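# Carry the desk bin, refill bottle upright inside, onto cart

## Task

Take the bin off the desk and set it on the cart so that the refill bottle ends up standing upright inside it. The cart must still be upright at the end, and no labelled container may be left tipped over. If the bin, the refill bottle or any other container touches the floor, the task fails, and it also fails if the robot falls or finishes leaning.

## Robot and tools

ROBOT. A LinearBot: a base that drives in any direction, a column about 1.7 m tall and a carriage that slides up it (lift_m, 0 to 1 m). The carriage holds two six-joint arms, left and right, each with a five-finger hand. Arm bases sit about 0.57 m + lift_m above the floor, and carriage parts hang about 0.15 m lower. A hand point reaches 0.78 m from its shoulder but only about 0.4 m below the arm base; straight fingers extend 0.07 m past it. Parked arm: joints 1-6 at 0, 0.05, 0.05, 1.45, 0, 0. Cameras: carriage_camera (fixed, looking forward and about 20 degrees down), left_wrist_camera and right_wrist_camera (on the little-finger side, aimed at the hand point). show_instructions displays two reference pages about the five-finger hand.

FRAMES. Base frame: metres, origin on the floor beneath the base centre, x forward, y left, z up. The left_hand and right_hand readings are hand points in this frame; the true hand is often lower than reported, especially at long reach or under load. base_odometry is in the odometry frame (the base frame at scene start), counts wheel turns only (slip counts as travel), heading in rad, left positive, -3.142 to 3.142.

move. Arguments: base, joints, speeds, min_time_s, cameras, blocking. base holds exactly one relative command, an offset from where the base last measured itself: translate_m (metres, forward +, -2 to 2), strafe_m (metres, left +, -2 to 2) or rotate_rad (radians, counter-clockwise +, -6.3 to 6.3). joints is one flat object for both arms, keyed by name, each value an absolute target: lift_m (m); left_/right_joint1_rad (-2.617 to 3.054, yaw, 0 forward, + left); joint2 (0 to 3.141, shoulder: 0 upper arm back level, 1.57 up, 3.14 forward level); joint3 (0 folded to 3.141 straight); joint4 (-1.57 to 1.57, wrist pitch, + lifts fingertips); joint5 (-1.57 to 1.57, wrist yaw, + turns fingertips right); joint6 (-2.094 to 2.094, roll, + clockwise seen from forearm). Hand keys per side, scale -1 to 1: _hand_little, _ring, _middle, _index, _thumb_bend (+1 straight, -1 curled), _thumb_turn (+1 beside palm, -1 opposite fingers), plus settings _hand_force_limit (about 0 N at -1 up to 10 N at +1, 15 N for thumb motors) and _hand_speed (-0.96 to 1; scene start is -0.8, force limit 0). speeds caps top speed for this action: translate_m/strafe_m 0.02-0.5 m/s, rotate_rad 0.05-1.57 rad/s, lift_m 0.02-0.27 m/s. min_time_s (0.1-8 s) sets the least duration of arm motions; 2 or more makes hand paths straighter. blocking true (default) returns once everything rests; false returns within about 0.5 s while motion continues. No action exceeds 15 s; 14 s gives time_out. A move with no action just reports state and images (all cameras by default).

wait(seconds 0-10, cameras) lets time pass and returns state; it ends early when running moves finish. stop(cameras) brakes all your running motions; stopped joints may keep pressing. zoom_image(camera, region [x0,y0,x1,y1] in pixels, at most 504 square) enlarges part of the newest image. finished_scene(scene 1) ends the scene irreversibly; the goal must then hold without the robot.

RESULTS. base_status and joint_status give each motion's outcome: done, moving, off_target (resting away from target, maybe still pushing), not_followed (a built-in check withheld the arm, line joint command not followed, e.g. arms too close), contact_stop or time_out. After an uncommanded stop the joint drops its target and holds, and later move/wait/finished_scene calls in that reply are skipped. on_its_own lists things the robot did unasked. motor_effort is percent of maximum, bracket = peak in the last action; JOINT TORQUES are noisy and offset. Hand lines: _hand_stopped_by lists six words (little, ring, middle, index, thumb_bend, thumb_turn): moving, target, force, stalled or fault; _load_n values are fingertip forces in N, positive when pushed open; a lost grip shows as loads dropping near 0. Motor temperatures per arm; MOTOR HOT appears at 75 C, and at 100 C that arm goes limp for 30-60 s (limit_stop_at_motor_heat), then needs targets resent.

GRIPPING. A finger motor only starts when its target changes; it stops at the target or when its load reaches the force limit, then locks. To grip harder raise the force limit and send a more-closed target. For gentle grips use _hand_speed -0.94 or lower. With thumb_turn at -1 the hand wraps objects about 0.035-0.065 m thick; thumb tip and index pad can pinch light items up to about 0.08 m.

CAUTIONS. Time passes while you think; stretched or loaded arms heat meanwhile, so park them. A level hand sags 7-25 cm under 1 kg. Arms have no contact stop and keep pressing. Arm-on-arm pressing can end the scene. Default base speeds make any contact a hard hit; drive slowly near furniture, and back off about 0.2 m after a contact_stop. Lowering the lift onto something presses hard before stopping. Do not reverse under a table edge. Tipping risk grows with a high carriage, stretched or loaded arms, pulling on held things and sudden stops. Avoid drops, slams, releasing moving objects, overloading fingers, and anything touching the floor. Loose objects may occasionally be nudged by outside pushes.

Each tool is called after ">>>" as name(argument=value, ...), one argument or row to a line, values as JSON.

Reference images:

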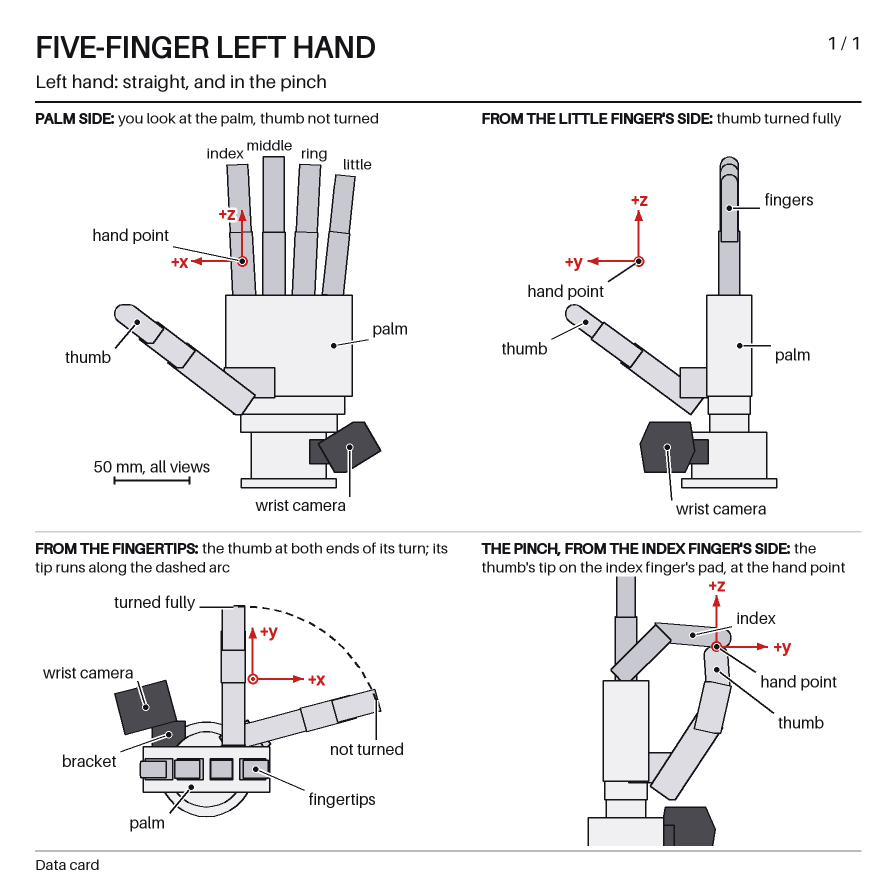

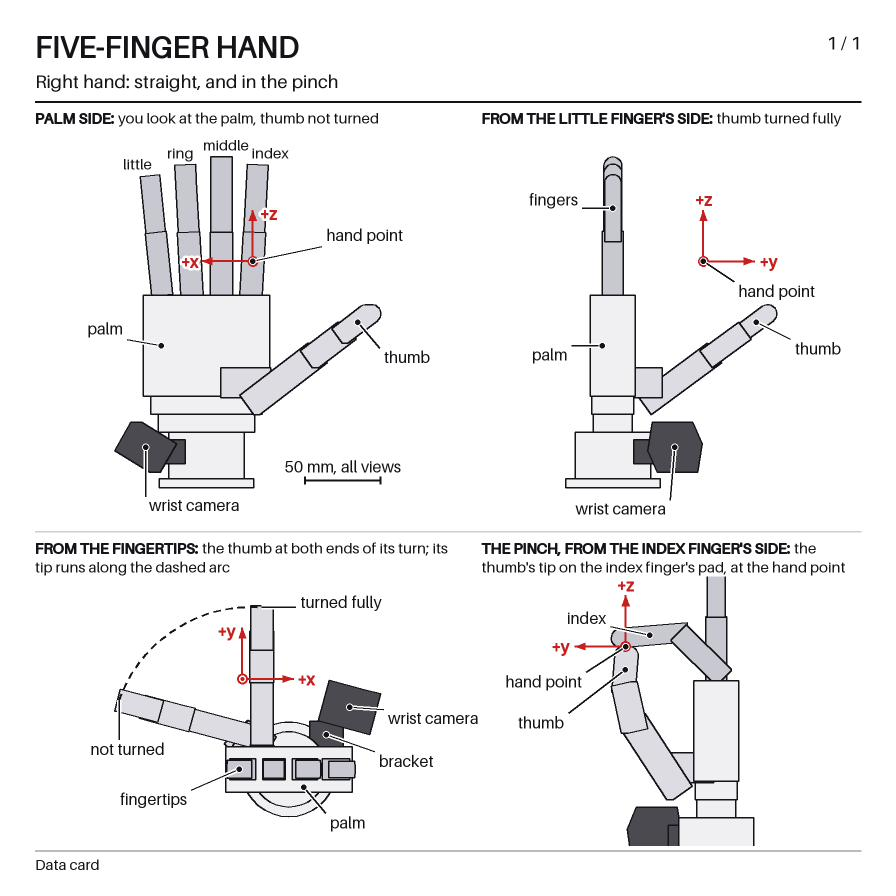

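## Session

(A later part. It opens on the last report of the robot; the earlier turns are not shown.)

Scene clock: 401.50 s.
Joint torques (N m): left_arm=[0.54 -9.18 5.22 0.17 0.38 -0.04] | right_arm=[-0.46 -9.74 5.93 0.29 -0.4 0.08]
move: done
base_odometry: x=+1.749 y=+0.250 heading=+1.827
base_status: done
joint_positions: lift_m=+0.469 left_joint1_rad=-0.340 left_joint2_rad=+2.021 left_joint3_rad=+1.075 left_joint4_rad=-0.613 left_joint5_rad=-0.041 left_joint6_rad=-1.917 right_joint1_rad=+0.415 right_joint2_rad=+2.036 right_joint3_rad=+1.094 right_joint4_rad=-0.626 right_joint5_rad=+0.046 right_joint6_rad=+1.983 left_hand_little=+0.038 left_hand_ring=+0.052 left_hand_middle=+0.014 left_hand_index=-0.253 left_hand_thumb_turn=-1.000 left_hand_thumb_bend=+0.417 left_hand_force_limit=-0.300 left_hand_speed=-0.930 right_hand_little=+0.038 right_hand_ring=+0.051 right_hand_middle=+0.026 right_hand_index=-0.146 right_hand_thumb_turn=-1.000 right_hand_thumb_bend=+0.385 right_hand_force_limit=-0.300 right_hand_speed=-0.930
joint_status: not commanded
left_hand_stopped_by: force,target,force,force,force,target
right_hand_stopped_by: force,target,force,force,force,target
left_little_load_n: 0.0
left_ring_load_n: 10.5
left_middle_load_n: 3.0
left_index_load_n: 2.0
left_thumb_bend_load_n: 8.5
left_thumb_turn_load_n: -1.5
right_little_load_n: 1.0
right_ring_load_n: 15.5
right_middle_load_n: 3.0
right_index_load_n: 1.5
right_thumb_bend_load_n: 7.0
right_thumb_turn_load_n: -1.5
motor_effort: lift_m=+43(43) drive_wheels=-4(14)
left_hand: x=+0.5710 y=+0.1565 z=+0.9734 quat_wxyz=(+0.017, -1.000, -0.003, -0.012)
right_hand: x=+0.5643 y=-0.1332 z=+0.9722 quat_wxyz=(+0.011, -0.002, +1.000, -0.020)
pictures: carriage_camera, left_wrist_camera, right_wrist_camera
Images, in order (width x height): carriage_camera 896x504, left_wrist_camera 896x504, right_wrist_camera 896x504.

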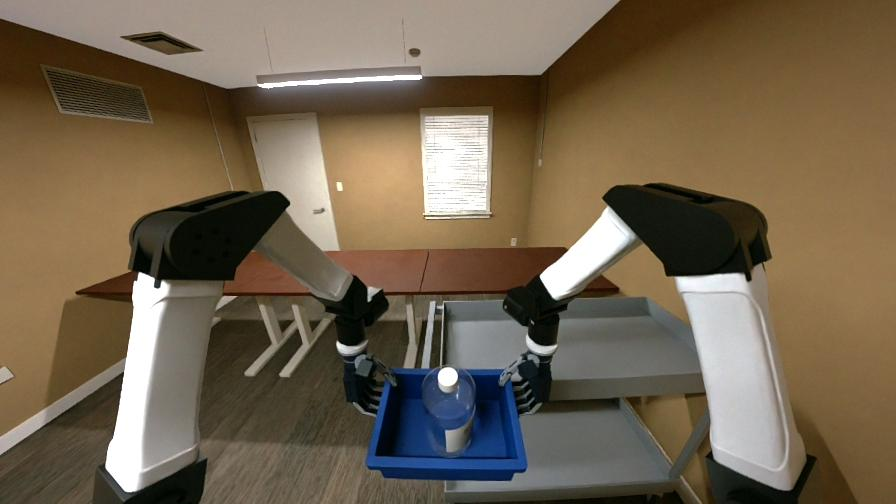

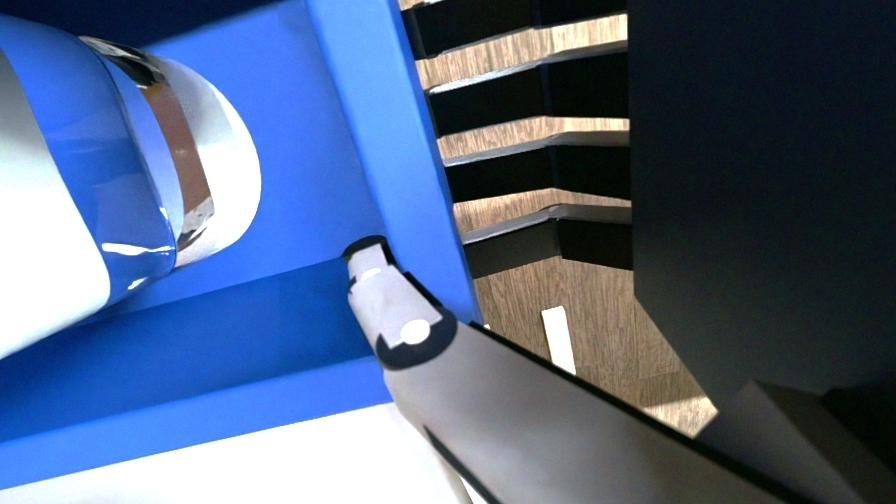

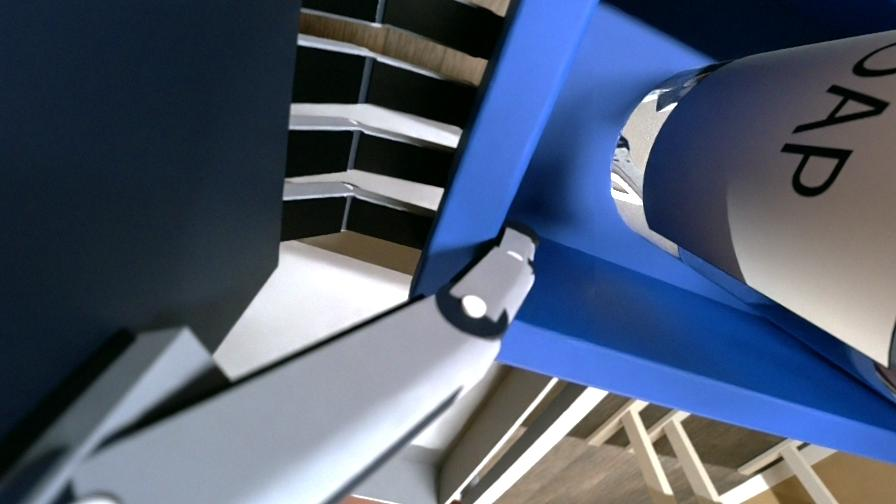

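>>> move(
  base={"rotate_rad": 0.04},
  speeds={"rotate_rad": 0.3},
  cameras=["carriage_camera"],
)

>>> zoom_image(
  camera="carriage_camera",
  region=[410, 270, 730, 504],
)

>>> move(
  joints={"lift_m": 0.6},
  speeds={"lift_m": 0.06},
  cameras=["carriage_camera"],
)

>>> zoom_image(
  camera="carriage_camera",
  region=[410, 270, 730, 504],
)

Scene clock: 416.30 s.
Joint torques (N m): left_arm=[0.55 -9.25 5.22 0.17 0.4 -0.02] | right_arm=[-0.51 -9.57 6 0.26 -0.38 0.06]
move: done
base_odometry: x=+1.749 y=+0.250 heading=+1.866
base_status: done
joint_positions: lift_m=+0.469 left_joint1_rad=-0.341 left_joint2_rad=+2.021 left_joint3_rad=+1.075 left_joint4_rad=-0.616 left_joint5_rad=-0.042 left_joint6_rad=-1.917 right_joint1_rad=+0.416 right_joint2_rad=+2.036 right_joint3_rad=+1.094 right_joint4_rad=-0.626 right_joint5_rad=+0.047 right_joint6_rad=+1.983 left_hand_little=+0.038 left_hand_ring=+0.052 left_hand_middle=+0.014 left_hand_index=-0.253 left_hand_thumb_turn=-1.000 left_hand_thumb_bend=+0.417 left_hand_force_limit=-0.300 left_hand_speed=-0.930 right_hand_little=+0.038 right_hand_ring=+0.051 right_hand_middle=+0.026 right_hand_index=-0.146 right_hand_thumb_turn=-1.000 right_hand_thumb_bend=+0.385 right_hand_force_limit=-0.300 right_hand_speed=-0.930
joint_status: not commanded
left_hand_stopped_by: force,target,force,force,force,target
right_hand_stopped_by: force,target,force,force,force,target
left_little_load_n: 0.0
left_ring_load_n: 11.0
left_middle_load_n: 3.0
left_index_load_n: 1.5
left_thumb_bend_load_n: 8.5
left_thumb_turn_load_n: -1.5
right_little_load_n: 1.5
right_ring_load_n: 16.0
right_middle_load_n: 3.0
right_index_load_n: 1.0
right_thumb_bend_load_n: 7.0
right_thumb_turn_load_n: -1.5
motor_effort: lift_m=+42(43) drive_wheels=-8(10)
left_hand: x=+0.5702 y=+0.1566 z=+0.9733 quat_wxyz=(+0.018, -1.000, -0.003, -0.011)
right_hand: x=+0.5641 y=-0.1331 z=+0.9722 quat_wxyz=(+0.011, -0.002, +1.000, -0.021)
Images, in order (width x height): carriage_camera 896x504.

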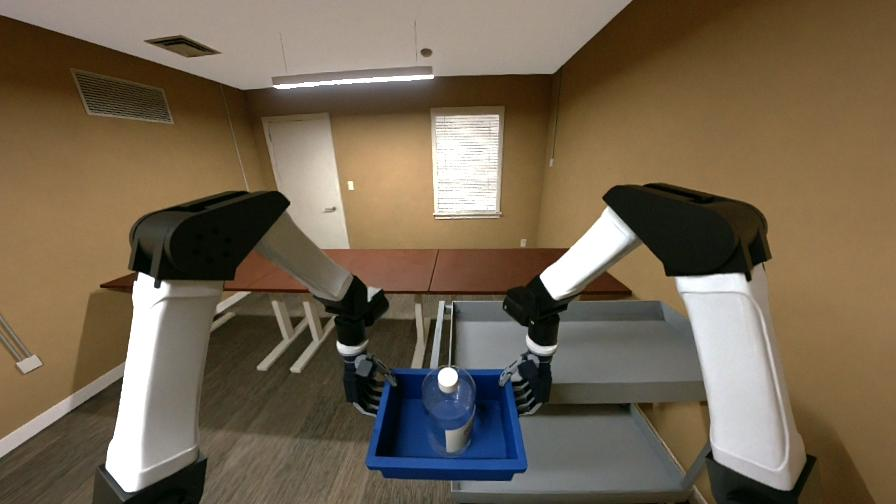

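Scaled by 1.575 from the camera's image (finer frame: 1280x720).

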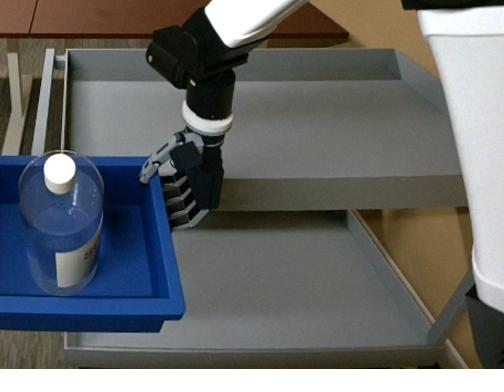

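Scene clock: 418.80 s.
Joint torques (N m): left_arm=[0.61 -9.22 5.27 0.15 0.39 -0.04] | right_arm=[-0.42 -9.99 5.96 0.24 -0.44 0.08]
move: done
base_odometry: x=+1.749 y=+0.250 heading=+1.866
base_status: not commanded
joint_positions: lift_m=+0.599 left_joint1_rad=-0.341 left_joint2_rad=+2.021 left_joint3_rad=+1.074 left_joint4_rad=-0.613 left_joint5_rad=-0.042 left_joint6_rad=-1.917 right_joint1_rad=+0.416 right_joint2_rad=+2.038 right_joint3_rad=+1.094 right_joint4_rad=-0.626 right_joint5_rad=+0.047 right_joint6_rad=+1.983 left_hand_little=+0.038 left_hand_ring=+0.052 left_hand_middle=+0.014 left_hand_index=-0.253 left_hand_thumb_turn=-1.000 left_hand_thumb_bend=+0.417 left_hand_force_limit=-0.300 left_hand_speed=-0.930 right_hand_little=+0.038 right_hand_ring=+0.051 right_hand_middle=+0.026 right_hand_index=-0.146 right_hand_thumb_turn=-1.000 right_hand_thumb_bend=+0.385 right_hand_force_limit=-0.300 right_hand_speed=-0.930
joint_status: all done
left_hand_stopped_by: force,target,force,force,force,target
right_hand_stopped_by: force,target,force,force,force,target
left_little_load_n: 0.0
left_ring_load_n: 11.0
left_middle_load_n: 3.0
left_index_load_n: 1.5
left_thumb_bend_load_n: 9.0
left_thumb_turn_load_n: -1.5
right_little_load_n: 0.0
right_ring_load_n: 16.5
right_middle_load_n: 3.0
right_index_load_n: 0.5
right_thumb_bend_load_n: 7.0
right_thumb_turn_load_n: -1.0
motor_effort: lift_m=+42(50) drive_wheels=-8(9)
left_hand: x=+0.5703 y=+0.1566 z=+1.1031 quat_wxyz=(+0.018, -1.000, -0.003, -0.012)
right_hand: x=+0.5638 y=-0.1333 z=+1.1015 quat_wxyz=(+0.010, -0.002, +1.000, -0.021)
Images, in order (width x height): carriage_camera 896x504.

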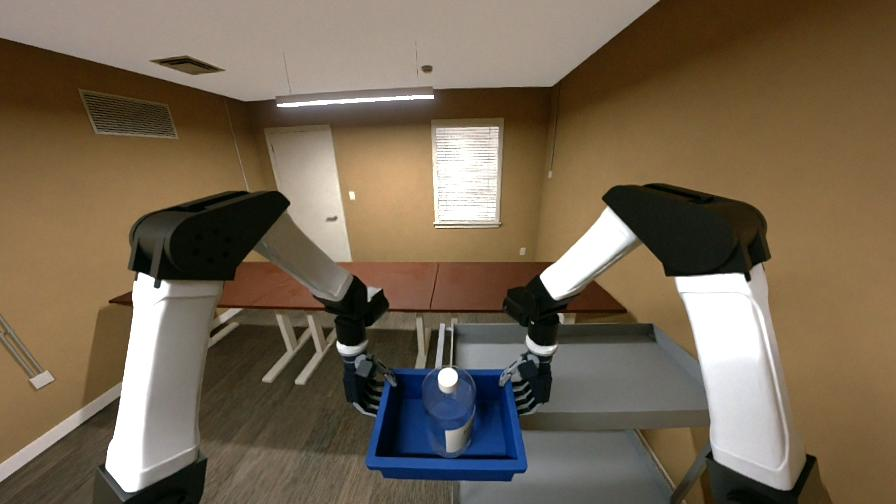

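Scaled by 1.575 from the camera's image (finer frame: 1280x720).

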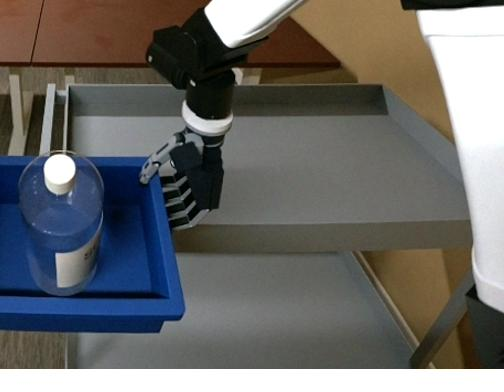

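>>> move(
  base={"strafe_m": -0.42},
  speeds={"strafe_m": 0.12},
)

>>> move(
  base={"translate_m": 0.12},
  speeds={"translate_m": 0.08},
  cameras=["all"],
)

Scene clock: 447.83 s.
Joint torques (N m): left_arm=[0.58 -9.17 5.33 0.14 0.39 -0.04] | right_arm=[-0.28 -9.92 6 0.2 -0.39 0.05]
move: done
base_odometry: x=+2.151 y=+0.373 heading=+1.867
base_status: done
joint_positions: lift_m=+0.599 left_joint1_rad=-0.341 left_joint2_rad=+2.021 left_joint3_rad=+1.074 left_joint4_rad=-0.613 left_joint5_rad=-0.041 left_joint6_rad=-1.917 right_joint1_rad=+0.414 right_joint2_rad=+2.038 right_joint3_rad=+1.094 right_joint4_rad=-0.626 right_joint5_rad=+0.045 right_joint6_rad=+1.983 left_hand_little=+0.038 left_hand_ring=+0.052 left_hand_middle=+0.014 left_hand_index=-0.253 left_hand_thumb_turn=-1.000 left_hand_thumb_bend=+0.417 left_hand_force_limit=-0.300 left_hand_speed=-0.930 right_hand_little=+0.038 right_hand_ring=+0.051 right_hand_middle=+0.026 right_hand_index=-0.146 right_hand_thumb_turn=-1.000 right_hand_thumb_bend=+0.385 right_hand_force_limit=-0.300 right_hand_speed=-0.930
joint_status: not commanded
left_hand_stopped_by: force,target,force,force,force,target
right_hand_stopped_by: force,target,force,force,force,target
left_little_load_n: 0.5
left_ring_load_n: 11.5
left_middle_load_n: 3.0
left_index_load_n: 1.0
left_thumb_bend_load_n: 9.0
left_thumb_turn_load_n: -2.0
right_little_load_n: 0.5
right_ring_load_n: 17.0
right_middle_load_n: 3.0
right_index_load_n: 0.0
right_thumb_bend_load_n: 7.5
right_thumb_turn_load_n: -1.5
motor_effort: lift_m=+42(42) drive_wheels=-6(18)
left_hand: x=+0.5703 y=+0.1563 z=+1.1032 quat_wxyz=(+0.017, -1.000, -0.003, -0.012)
right_hand: x=+0.5639 y=-0.1337 z=+1.1016 quat_wxyz=(+0.010, -0.001, +1.000, -0.021)
pictures: none

Scene clock: 449.97 s.
Joint torques (N m): left_arm=[0.61 -9.17 5.37 0.12 0.4 -0.04] | right_arm=[-0.42 -9.77 5.93 0.25 -0.41 0.06]
move: done
base_odometry: x=+2.116 y=+0.487 heading=+1.867
base_status: done
joint_positions: lift_m=+0.599 left_joint1_rad=-0.341 left_joint2_rad=+2.021 left_joint3_rad=+1.074 left_joint4_rad=-0.611 left_joint5_rad=-0.042 left_joint6_rad=-1.917 right_joint1_rad=+0.414 right_joint2_rad=+2.038 right_joint3_rad=+1.094 right_joint4_rad=-0.625 right_joint5_rad=+0.046 right_joint6_rad=+1.983 left_hand_little=+0.038 left_hand_ring=+0.052 left_hand_middle=+0.014 left_hand_index=-0.253 left_hand_thumb_turn=-1.000 left_hand_thumb_bend=+0.417 left_hand_force_limit=-0.300 left_hand_speed=-0.930 right_hand_little=+0.038 right_hand_ring=+0.051 right_hand_middle=+0.026 right_hand_index=-0.146 right_hand_thumb_turn=-1.000 right_hand_thumb_bend=+0.385 right_hand_force_limit=-0.300 right_hand_speed=-0.930
joint_status: not commanded
left_hand_stopped_by: force,target,force,force,force,target
right_hand_stopped_by: force,target,force,force,force,target
left_little_load_n: 0.0
left_ring_load_n: 11.5
left_middle_load_n: 3.0
left_index_load_n: 1.5
left_thumb_bend_load_n: 8.5
left_thumb_turn_load_n: -2.0
right_little_load_n: 0.5
right_ring_load_n: 17.0
right_middle_load_n: 3.0
right_index_load_n: 0.0
right_thumb_bend_load_n: 7.5
right_thumb_turn_load_n: -1.5
motor_effort: lift_m=+42(42) drive_wheels=-3(12)
left_hand: x=+0.5709 y=+0.1564 z=+1.1032 quat_wxyz=(+0.018, -1.000, -0.003, -0.013)
right_hand: x=+0.5643 y=-0.1335 z=+1.1016 quat_wxyz=(+0.011, -0.001, +1.000, -0.021)
pictures: carriage_camera, left_wrist_camera, right_wrist_camera
Images, in order (width x height): carriage_camera 896x504, left_wrist_camera 896x504, right_wrist_camera 896x504.

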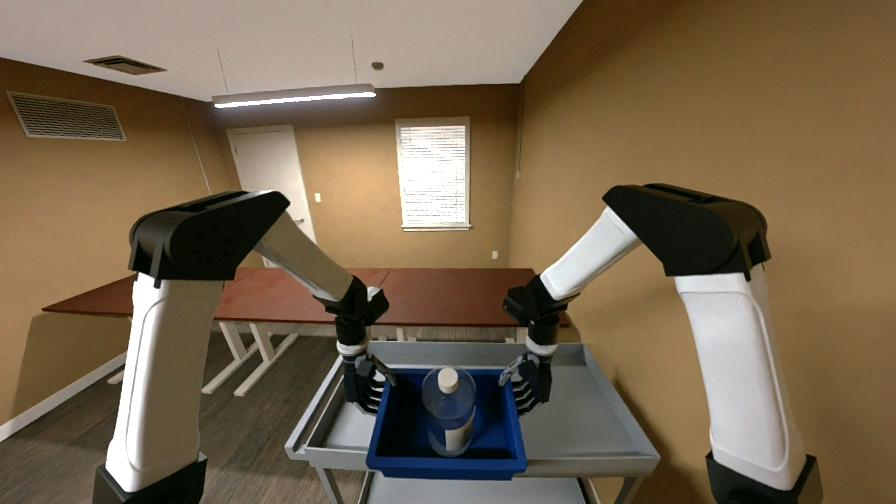

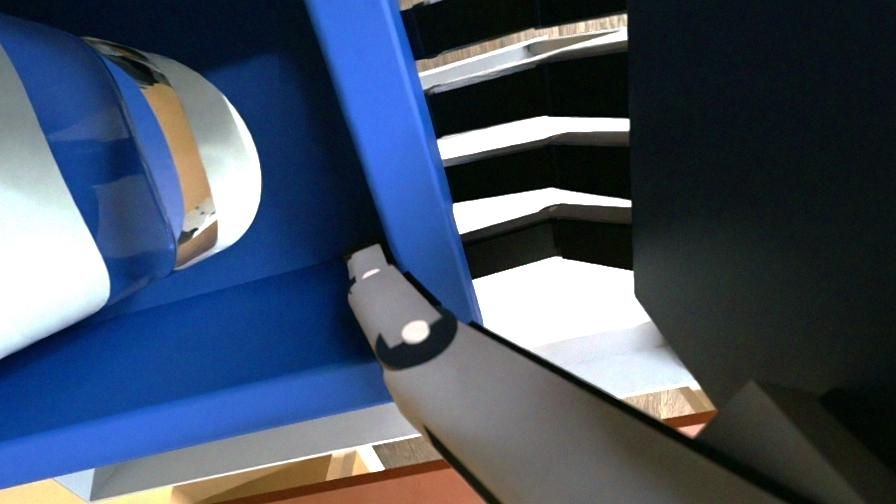

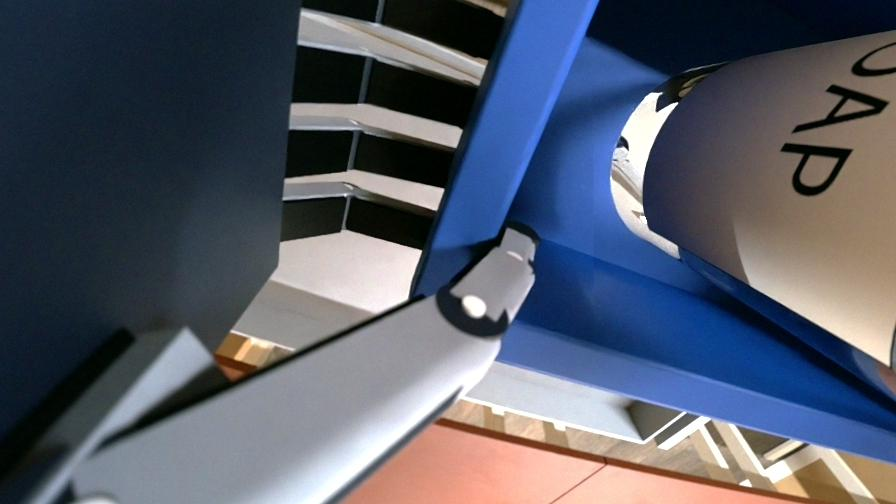

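>>> zoom_image(
  camera="carriage_camera",
  region=[270, 320, 470, 504],
)

>>> zoom_image(
  camera="carriage_camera",
  region=[470, 320, 670, 504],
)

Scaled by 2.520 from the camera's image (finer frame: 1280x720).

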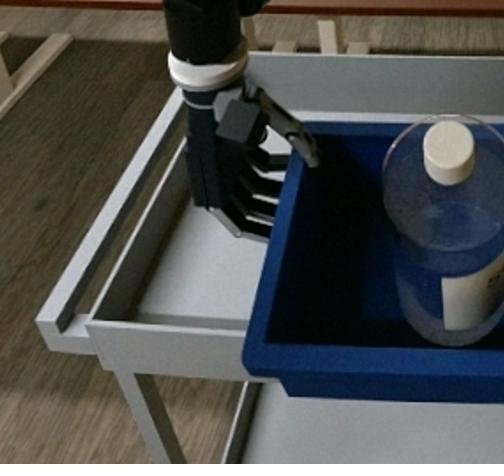

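Scaled by 2.520 from the camera's image (finer frame: 1280x720).

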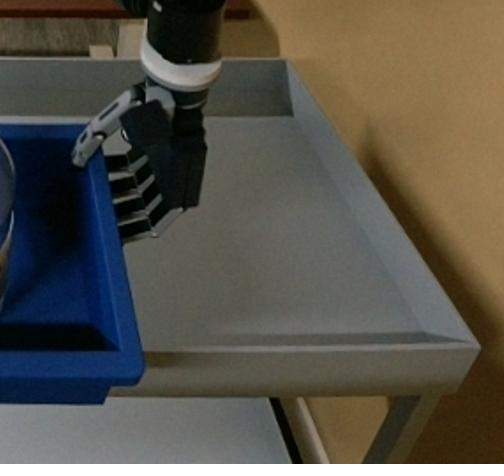

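>>> move(
  base={"rotate_rad": -0.022},
  speeds={"rotate_rad": 0.2},
)

>>> move(
  base={"translate_m": 0.19},
  joints={"lift_m": 0.5},
  speeds={"translate_m": 0.06, "lift_m": 0.05},
  cameras=["all"],
)

>>> zoom_image(
  camera="carriage_camera",
  region=[200, 320, 700, 504],
)

Scene clock: 470.53 s.
Joint torques (N m): left_arm=[0.72 -9.21 5.34 0.14 0.4 -0.04] | right_arm=[-0.55 -9.99 5.97 0.25 -0.4 0.08]
move: done
base_odometry: x=+2.116 y=+0.488 heading=+1.846
base_status: done
joint_positions: lift_m=+0.599 left_joint1_rad=-0.342 left_joint2_rad=+2.021 left_joint3_rad=+1.074 left_joint4_rad=-0.611 left_joint5_rad=-0.043 left_joint6_rad=-1.917 right_joint1_rad=+0.416 right_joint2_rad=+2.038 right_joint3_rad=+1.094 right_joint4_rad=-0.626 right_joint5_rad=+0.046 right_joint6_rad=+1.983 left_hand_little=+0.038 left_hand_ring=+0.052 left_hand_middle=+0.014 left_hand_index=-0.253 left_hand_thumb_turn=-1.000 left_hand_thumb_bend=+0.417 left_hand_force_limit=-0.300 left_hand_speed=-0.930 right_hand_little=+0.038 right_hand_ring=+0.051 right_hand_middle=+0.026 right_hand_index=-0.146 right_hand_thumb_turn=-1.000 right_hand_thumb_bend=+0.385 right_hand_force_limit=-0.300 right_hand_speed=-0.930
joint_status: not commanded
left_hand_stopped_by: force,target,force,force,force,target
right_hand_stopped_by: force,target,force,force,force,target
left_little_load_n: 0.0
left_ring_load_n: 11.5
left_middle_load_n: 3.5
left_index_load_n: 1.0
left_thumb_bend_load_n: 8.5
left_thumb_turn_load_n: -2.0
right_little_load_n: 0.5
right_ring_load_n: 16.5
right_middle_load_n: 3.0
right_index_load_n: 0.5
right_thumb_bend_load_n: 7.5
right_thumb_turn_load_n: -1.5
motor_effort: lift_m=+42(42) drive_wheels=-8(11)
left_hand: x=+0.5709 y=+0.1563 z=+1.1032 quat_wxyz=(+0.018, -1.000, -0.002, -0.013)
right_hand: x=+0.5638 y=-0.1331 z=+1.1016 quat_wxyz=(+0.010, -0.002, +1.000, -0.021)
pictures: none

Scene clock: 474.23 s.
Joint torques (N m): left_arm=[0.64 -9.22 5.39 0.15 0.39 -0.04] | right_arm=[-0.46 -10.04 6.08 0.2 -0.41 0.06]
move: done
base_odometry: x=+2.065 y=+0.671 heading=+1.844
base_status: done
joint_positions: lift_m=+0.500 left_joint1_rad=-0.342 left_joint2_rad=+2.022 left_joint3_rad=+1.073 left_joint4_rad=-0.611 left_joint5_rad=-0.043 left_joint6_rad=-1.917 right_joint1_rad=+0.416 right_joint2_rad=+2.039 right_joint3_rad=+1.093 right_joint4_rad=-0.624 right_joint5_rad=+0.046 right_joint6_rad=+1.983 left_hand_little=+0.038 left_hand_ring=+0.052 left_hand_middle=+0.014 left_hand_index=-0.253 left_hand_thumb_turn=-1.000 left_hand_thumb_bend=+0.417 left_hand_force_limit=-0.300 left_hand_speed=-0.930 right_hand_little=+0.038 right_hand_ring=+0.051 right_hand_middle=+0.026 right_hand_index=-0.146 right_hand_thumb_turn=-1.000 right_hand_thumb_bend=+0.385 right_hand_force_limit=-0.300 right_hand_speed=-0.930
joint_status: all done
left_hand_stopped_by: force,target,force,force,force,target
right_hand_stopped_by: force,target,force,force,force,target
left_little_load_n: 0.0
left_ring_load_n: 11.0
left_middle_load_n: 3.0
left_index_load_n: 1.0
left_thumb_bend_load_n: 8.5
left_thumb_turn_load_n: -1.5
right_little_load_n: 0.5
right_ring_load_n: 16.5
right_middle_load_n: 3.0
right_index_load_n: 0.5
right_thumb_bend_load_n: 7.5
right_thumb_turn_load_n: -1.5
motor_effort: lift_m=+35(35) drive_wheels=-9(17)
left_hand: x=+0.5705 y=+0.1565 z=+1.0034 quat_wxyz=(+0.018, -1.000, -0.002, -0.012)
right_hand: x=+0.5636 y=-0.1332 z=+1.0015 quat_wxyz=(+0.010, -0.002, +1.000, -0.021)
pictures: carriage_camera, left_wrist_camera, right_wrist_camera
Images, in order (width x height): carriage_camera 896x504, left_wrist_camera 896x504, right_wrist_camera 896x504.

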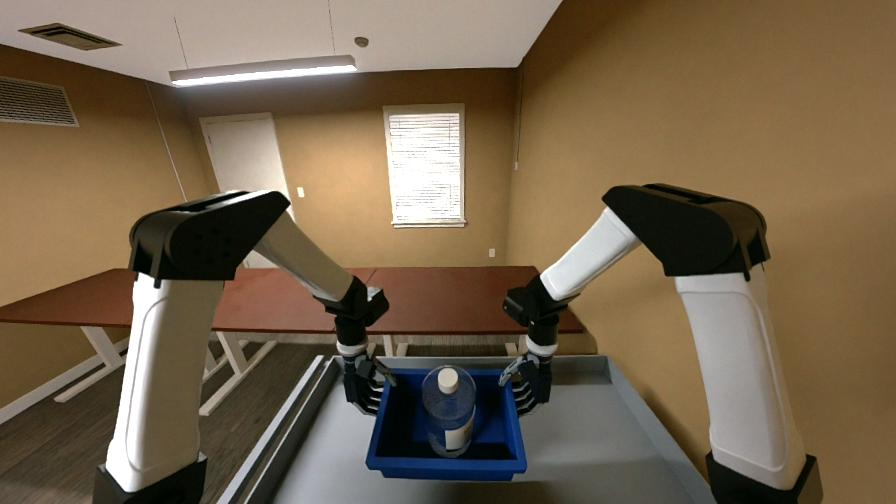

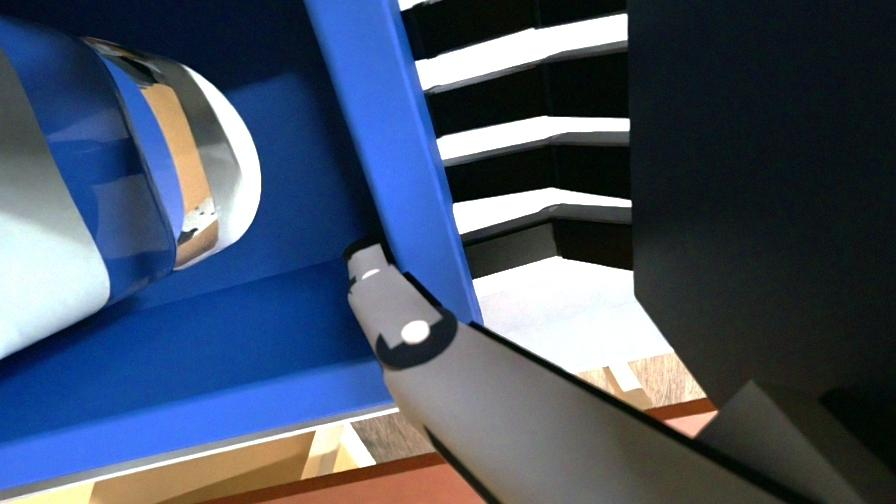

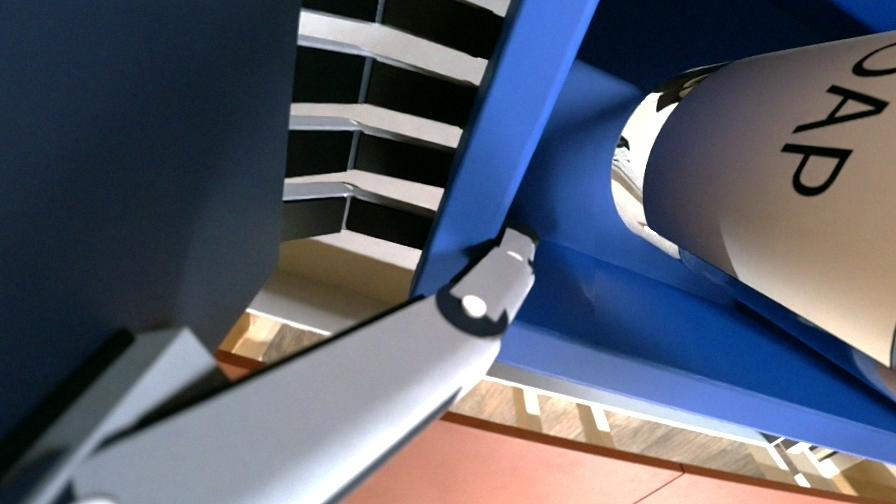

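Scaled by 1.008 from the camera's image (finer frame: 1280x720).

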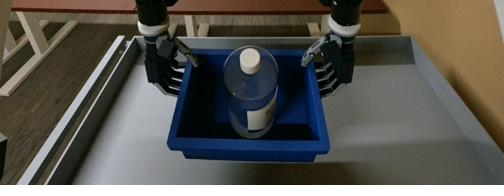

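>>> move(
  base={"translate_m": 0.015},
  joints={"lift_m": 0.43},
  speeds={"translate_m": 0.05, "lift_m": 0.05},
  cameras=["all"],
)

Scene clock: 489.20 s.
Joint torques (N m): left_arm=[0.69 -9.24 5.41 0.14 0.4 -0.03] | right_arm=[-0.35 -10.06 6.16 0.25 -0.36 0.04]
move: done
base_odometry: x=+2.061 y=+0.685 heading=+1.843
base_status: done
joint_positions: lift_m=+0.430 left_joint1_rad=-0.342 left_joint2_rad=+2.022 left_joint3_rad=+1.073 left_joint4_rad=-0.611 left_joint5_rad=-0.044 left_joint6_rad=-1.917 right_joint1_rad=+0.414 right_joint2_rad=+2.039 right_joint3_rad=+1.092 right_joint4_rad=-0.623 right_joint5_rad=+0.044 right_joint6_rad=+1.983 left_hand_little=+0.038 left_hand_ring=+0.052 left_hand_middle=+0.014 left_hand_index=-0.253 left_hand_thumb_turn=-1.000 left_hand_thumb_bend=+0.417 left_hand_force_limit=-0.300 left_hand_speed=-0.930 right_hand_little=+0.038 right_hand_ring=+0.051 right_hand_middle=+0.026 right_hand_index=-0.146 right_hand_thumb_turn=-1.000 right_hand_thumb_bend=+0.385 right_hand_force_limit=-0.300 right_hand_speed=-0.930
joint_status: all done
left_hand_stopped_by: force,target,force,force,force,target
right_hand_stopped_by: force,target,force,force,force,target
left_little_load_n: 0.0
left_ring_load_n: 11.0
left_middle_load_n: 3.0
left_index_load_n: 1.0
left_thumb_bend_load_n: 8.5
left_thumb_turn_load_n: -2.0
right_little_load_n: 0.5
right_ring_load_n: 17.0
right_middle_load_n: 3.0
right_index_load_n: 0.5
right_thumb_bend_load_n: 7.5
right_thumb_turn_load_n: -1.5
motor_effort: lift_m=+35(35) drive_wheels=-7(17)
left_hand: x=+0.5704 y=+0.1565 z=+0.9332 quat_wxyz=(+0.019, -1.000, -0.002, -0.012)
right_hand: x=+0.5636 y=-0.1336 z=+0.9312 quat_wxyz=(+0.009, -0.001, +1.000, -0.020)
pictures: carriage_camera, left_wrist_camera, right_wrist_camera
Images, in order (width x height): carriage_camera 896x504, left_wrist_camera 896x504, right_wrist_camera 896x504.

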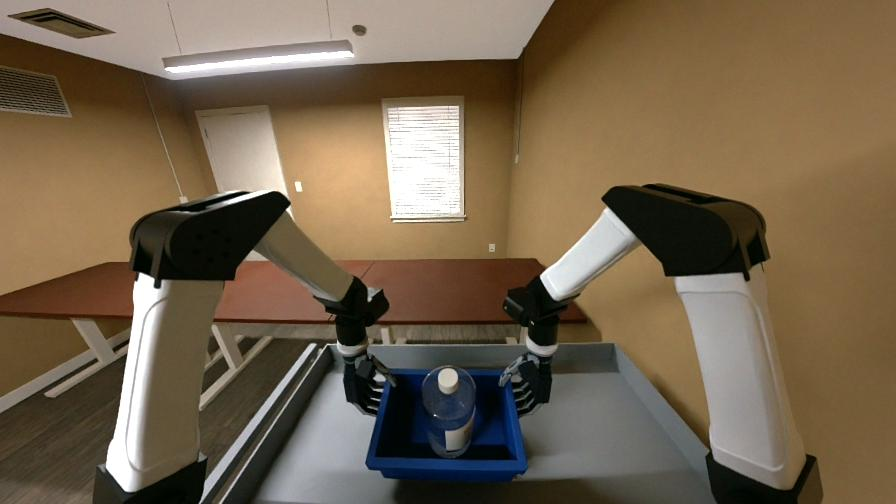

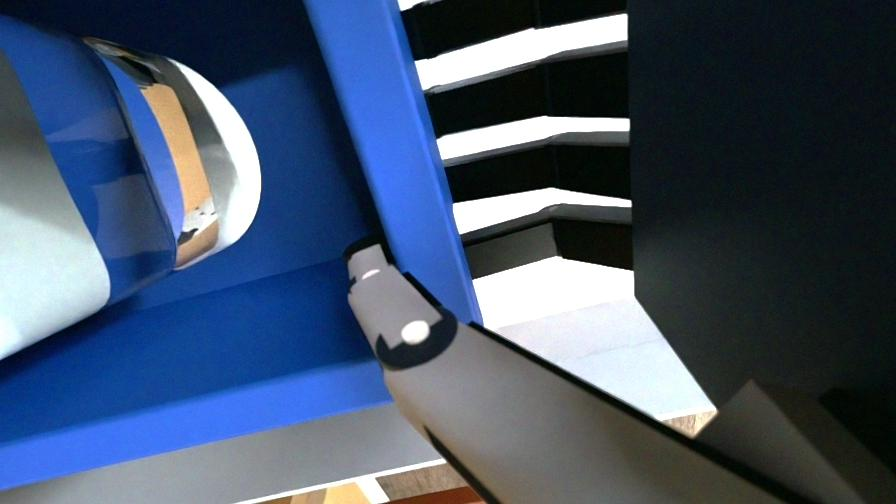

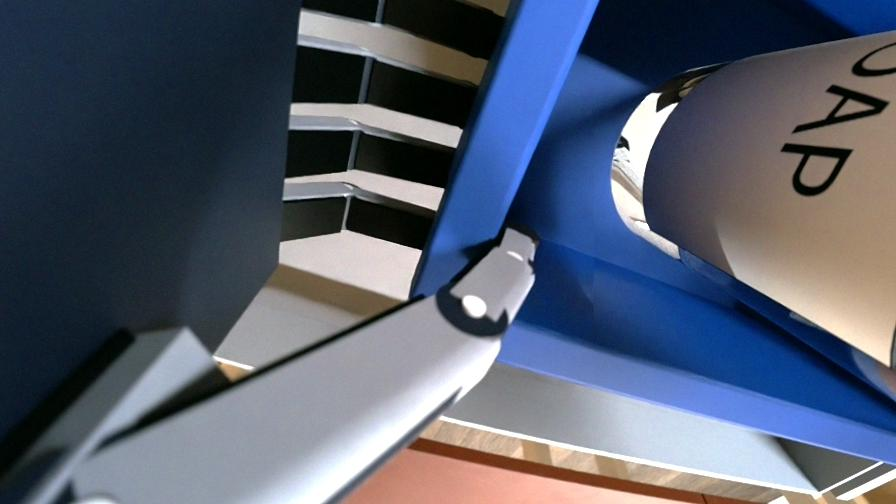

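>>> zoom_image(
  camera="carriage_camera",
  region=[200, 330, 700, 504],
)

>>> zoom_image(
  camera="left_wrist_camera",
  region=[400, 200, 896, 504],
)

Scaled by 1.008 from the camera's image (finer frame: 1280x720).

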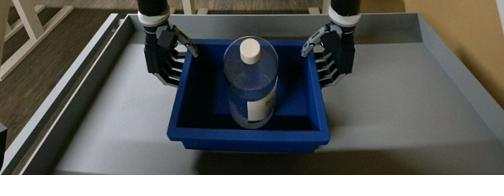

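Scaled by 1.016 from the camera's image (finer frame: 1280x720).

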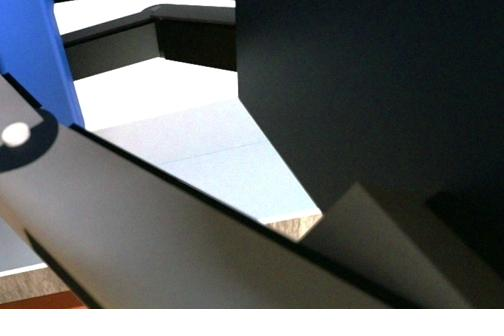

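>>> move(
  joints={"lift_m": 0.405},
  speeds={"lift_m": 0.04},
  cameras=["carriage_camera"],
)

>>> zoom_image(
  camera="carriage_camera",
  region=[200, 330, 700, 504],
)

Scene clock: 509.80 s.
Joint torques (N m): left_arm=[0.69 -9.2 5.37 0.2 0.4 -0.04] | right_arm=[-0.38 -10 6.23 0.27 -0.34 0.09]
move: done
base_odometry: x=+2.061 y=+0.685 heading=+1.843
base_status: not commanded
joint_positions: lift_m=+0.405 left_joint1_rad=-0.342 left_joint2_rad=+2.022 left_joint3_rad=+1.073 left_joint4_rad=-0.621 left_joint5_rad=-0.043 left_joint6_rad=-1.917 right_joint1_rad=+0.414 right_joint2_rad=+2.039 right_joint3_rad=+1.092 right_joint4_rad=-0.627 right_joint5_rad=+0.038 right_joint6_rad=+1.981 left_hand_little=+0.038 left_hand_ring=+0.051 left_hand_middle=+0.014 left_hand_index=-0.253 left_hand_thumb_turn=-1.000 left_hand_thumb_bend=+0.417 left_hand_force_limit=-0.300 left_hand_speed=-0.930 right_hand_little=+0.038 right_hand_ring=+0.051 right_hand_middle=+0.025 right_hand_index=-0.146 right_hand_thumb_turn=-1.000 right_hand_thumb_bend=+0.385 right_hand_force_limit=-0.300 right_hand_speed=-0.930
joint_status: all done
left_hand_stopped_by: force,target,force,force,force,target
right_hand_stopped_by: force,target,force,force,force,target
left_little_load_n: 0.0
left_ring_load_n: 7.5
left_middle_load_n: 2.5
left_index_load_n: 2.5
left_thumb_bend_load_n: 7.0
left_thumb_turn_load_n: 1.5
right_little_load_n: 1.5
right_ring_load_n: 9.0
right_middle_load_n: 0.5
right_index_load_n: 1.0
right_thumb_bend_load_n: 9.0
right_thumb_turn_load_n: 2.5
motor_effort: lift_m=+33(33) drive_wheels=-6(11)
left_hand: x=+0.5678 y=+0.1572 z=+0.9079 quat_wxyz=(+0.020, -1.000, -0.002, -0.008)
right_hand: x=+0.5620 y=-0.1328 z=+0.9064 quat_wxyz=(+0.006, -0.002, +1.000, -0.018)
Images, in order (width x height): carriage_camera 896x504.

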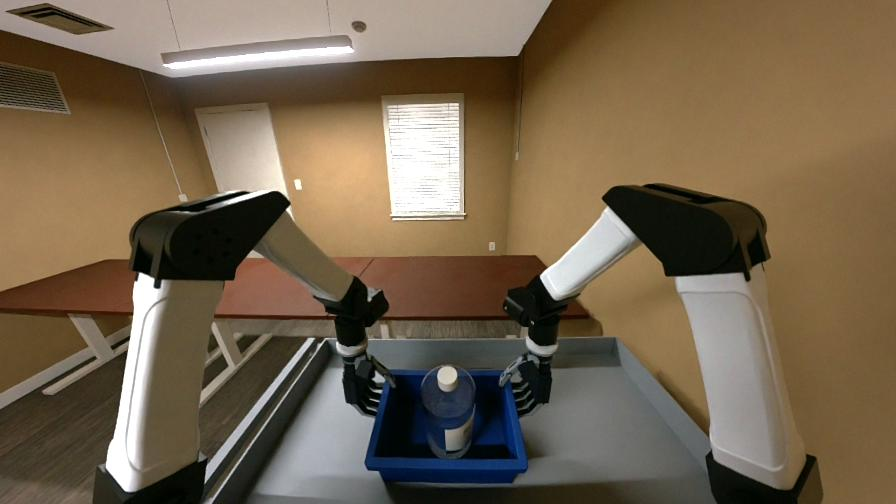

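Scaled by 1.008 from the camera's image (finer frame: 1280x720).

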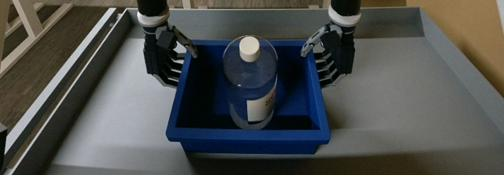

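>>> zoom_image(
  camera="carriage_camera",
  region=[340, 430, 560, 504],
)

>>> zoom_image(
  camera="carriage_camera",
  region=[200, 430, 420, 504],
)

>>> zoom_image(
  camera="carriage_camera",
  region=[520, 430, 740, 504],
)

Scaled by 2.291 from the camera's image (finer frame: 1280x720).

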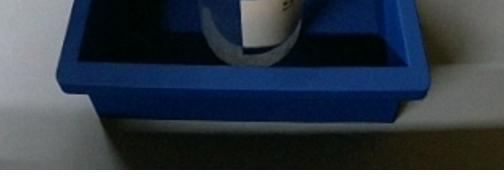

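Scaled by 2.291 from the camera's image (finer frame: 1280x720).

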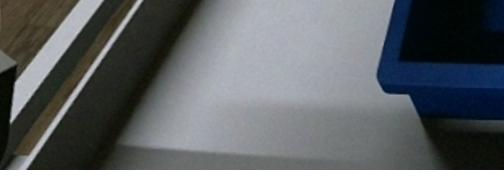

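Scaled by 2.291 from the camera's image (finer frame: 1280x720).

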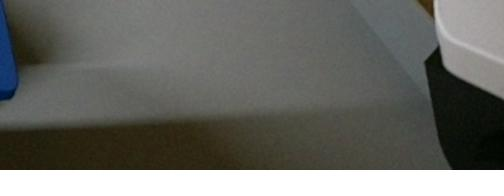

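>>> move(
  cameras=["left_wrist_camera", "right_wrist_camera"],
)

Scene clock: 522.47 s.
Joint torques (N m): left_arm=[0.7 -9.21 5.39 0.2 0.4 -0.04] | right_arm=[-0.39 -10.11 6.15 0.25 -0.33 0.09]
Motor temperatures (°C): left_arm=[28 52 37 28 29 29] | right_arm=[28 44 40 28 27 31]
base_odometry: x=+2.061 y=+0.685 heading=+1.843
base_status: not commanded
joint_positions: lift_m=+0.405 left_joint1_rad=-0.342 left_joint2_rad=+2.022 left_joint3_rad=+1.073 left_joint4_rad=-0.621 left_joint5_rad=-0.043 left_joint6_rad=-1.917 right_joint1_rad=+0.414 right_joint2_rad=+2.039 right_joint3_rad=+1.092 right_joint4_rad=-0.627 right_joint5_rad=+0.038 right_joint6_rad=+1.981 left_hand_little=+0.038 left_hand_ring=+0.051 left_hand_middle=+0.014 left_hand_index=-0.253 left_hand_thumb_turn=-1.000 left_hand_thumb_bend=+0.417 left_hand_force_limit=-0.300 left_hand_speed=-0.930 right_hand_little=+0.038 right_hand_ring=+0.051 right_hand_middle=+0.025 right_hand_index=-0.146 right_hand_thumb_turn=-1.000 right_hand_thumb_bend=+0.385 right_hand_force_limit=-0.300 right_hand_speed=-0.930
joint_status: all done
left_hand_stopped_by: force,target,force,force,force,target
right_hand_stopped_by: force,target,force,force,force,target
left_little_load_n: 0.0
left_ring_load_n: 7.5
left_middle_load_n: 2.0
left_index_load_n: 2.5
left_thumb_bend_load_n: 7.0
left_thumb_turn_load_n: 1.5
right_little_load_n: 1.5
right_ring_load_n: 9.0
right_middle_load_n: 1.0
right_index_load_n: 1.0
right_thumb_bend_load_n: 8.5
right_thumb_turn_load_n: 3.0
motor_effort: lift_m=+32(33) drive_wheels=-8(11)
left_hand: x=+0.5678 y=+0.1572 z=+0.9079 quat_wxyz=(+0.020, -1.000, -0.002, -0.008) (m; base frame)
right_hand: x=+0.5620 y=-0.1328 z=+0.9064 quat_wxyz=(+0.006, -0.002, +1.000, -0.018) (m; base frame)
pictures: left_wrist_camera, right_wrist_camera
Images, in order (width x height): left_wrist_camera 896x504, right_wrist_camera 896x504.

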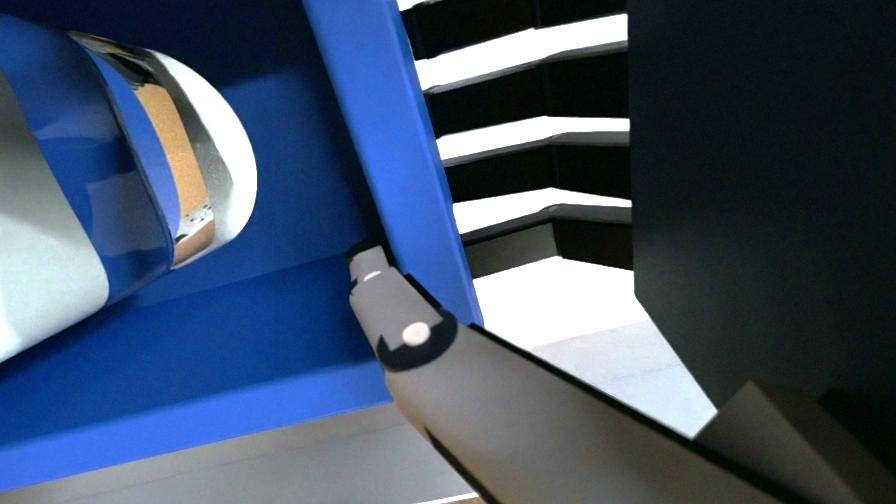

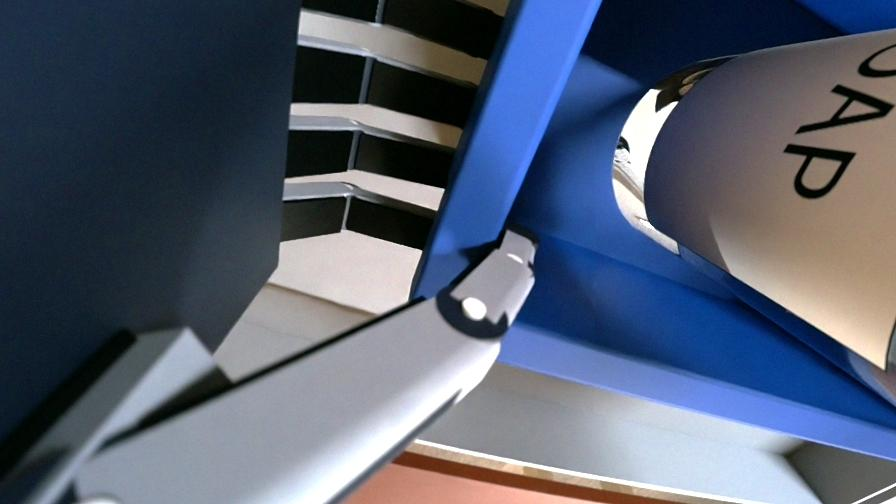

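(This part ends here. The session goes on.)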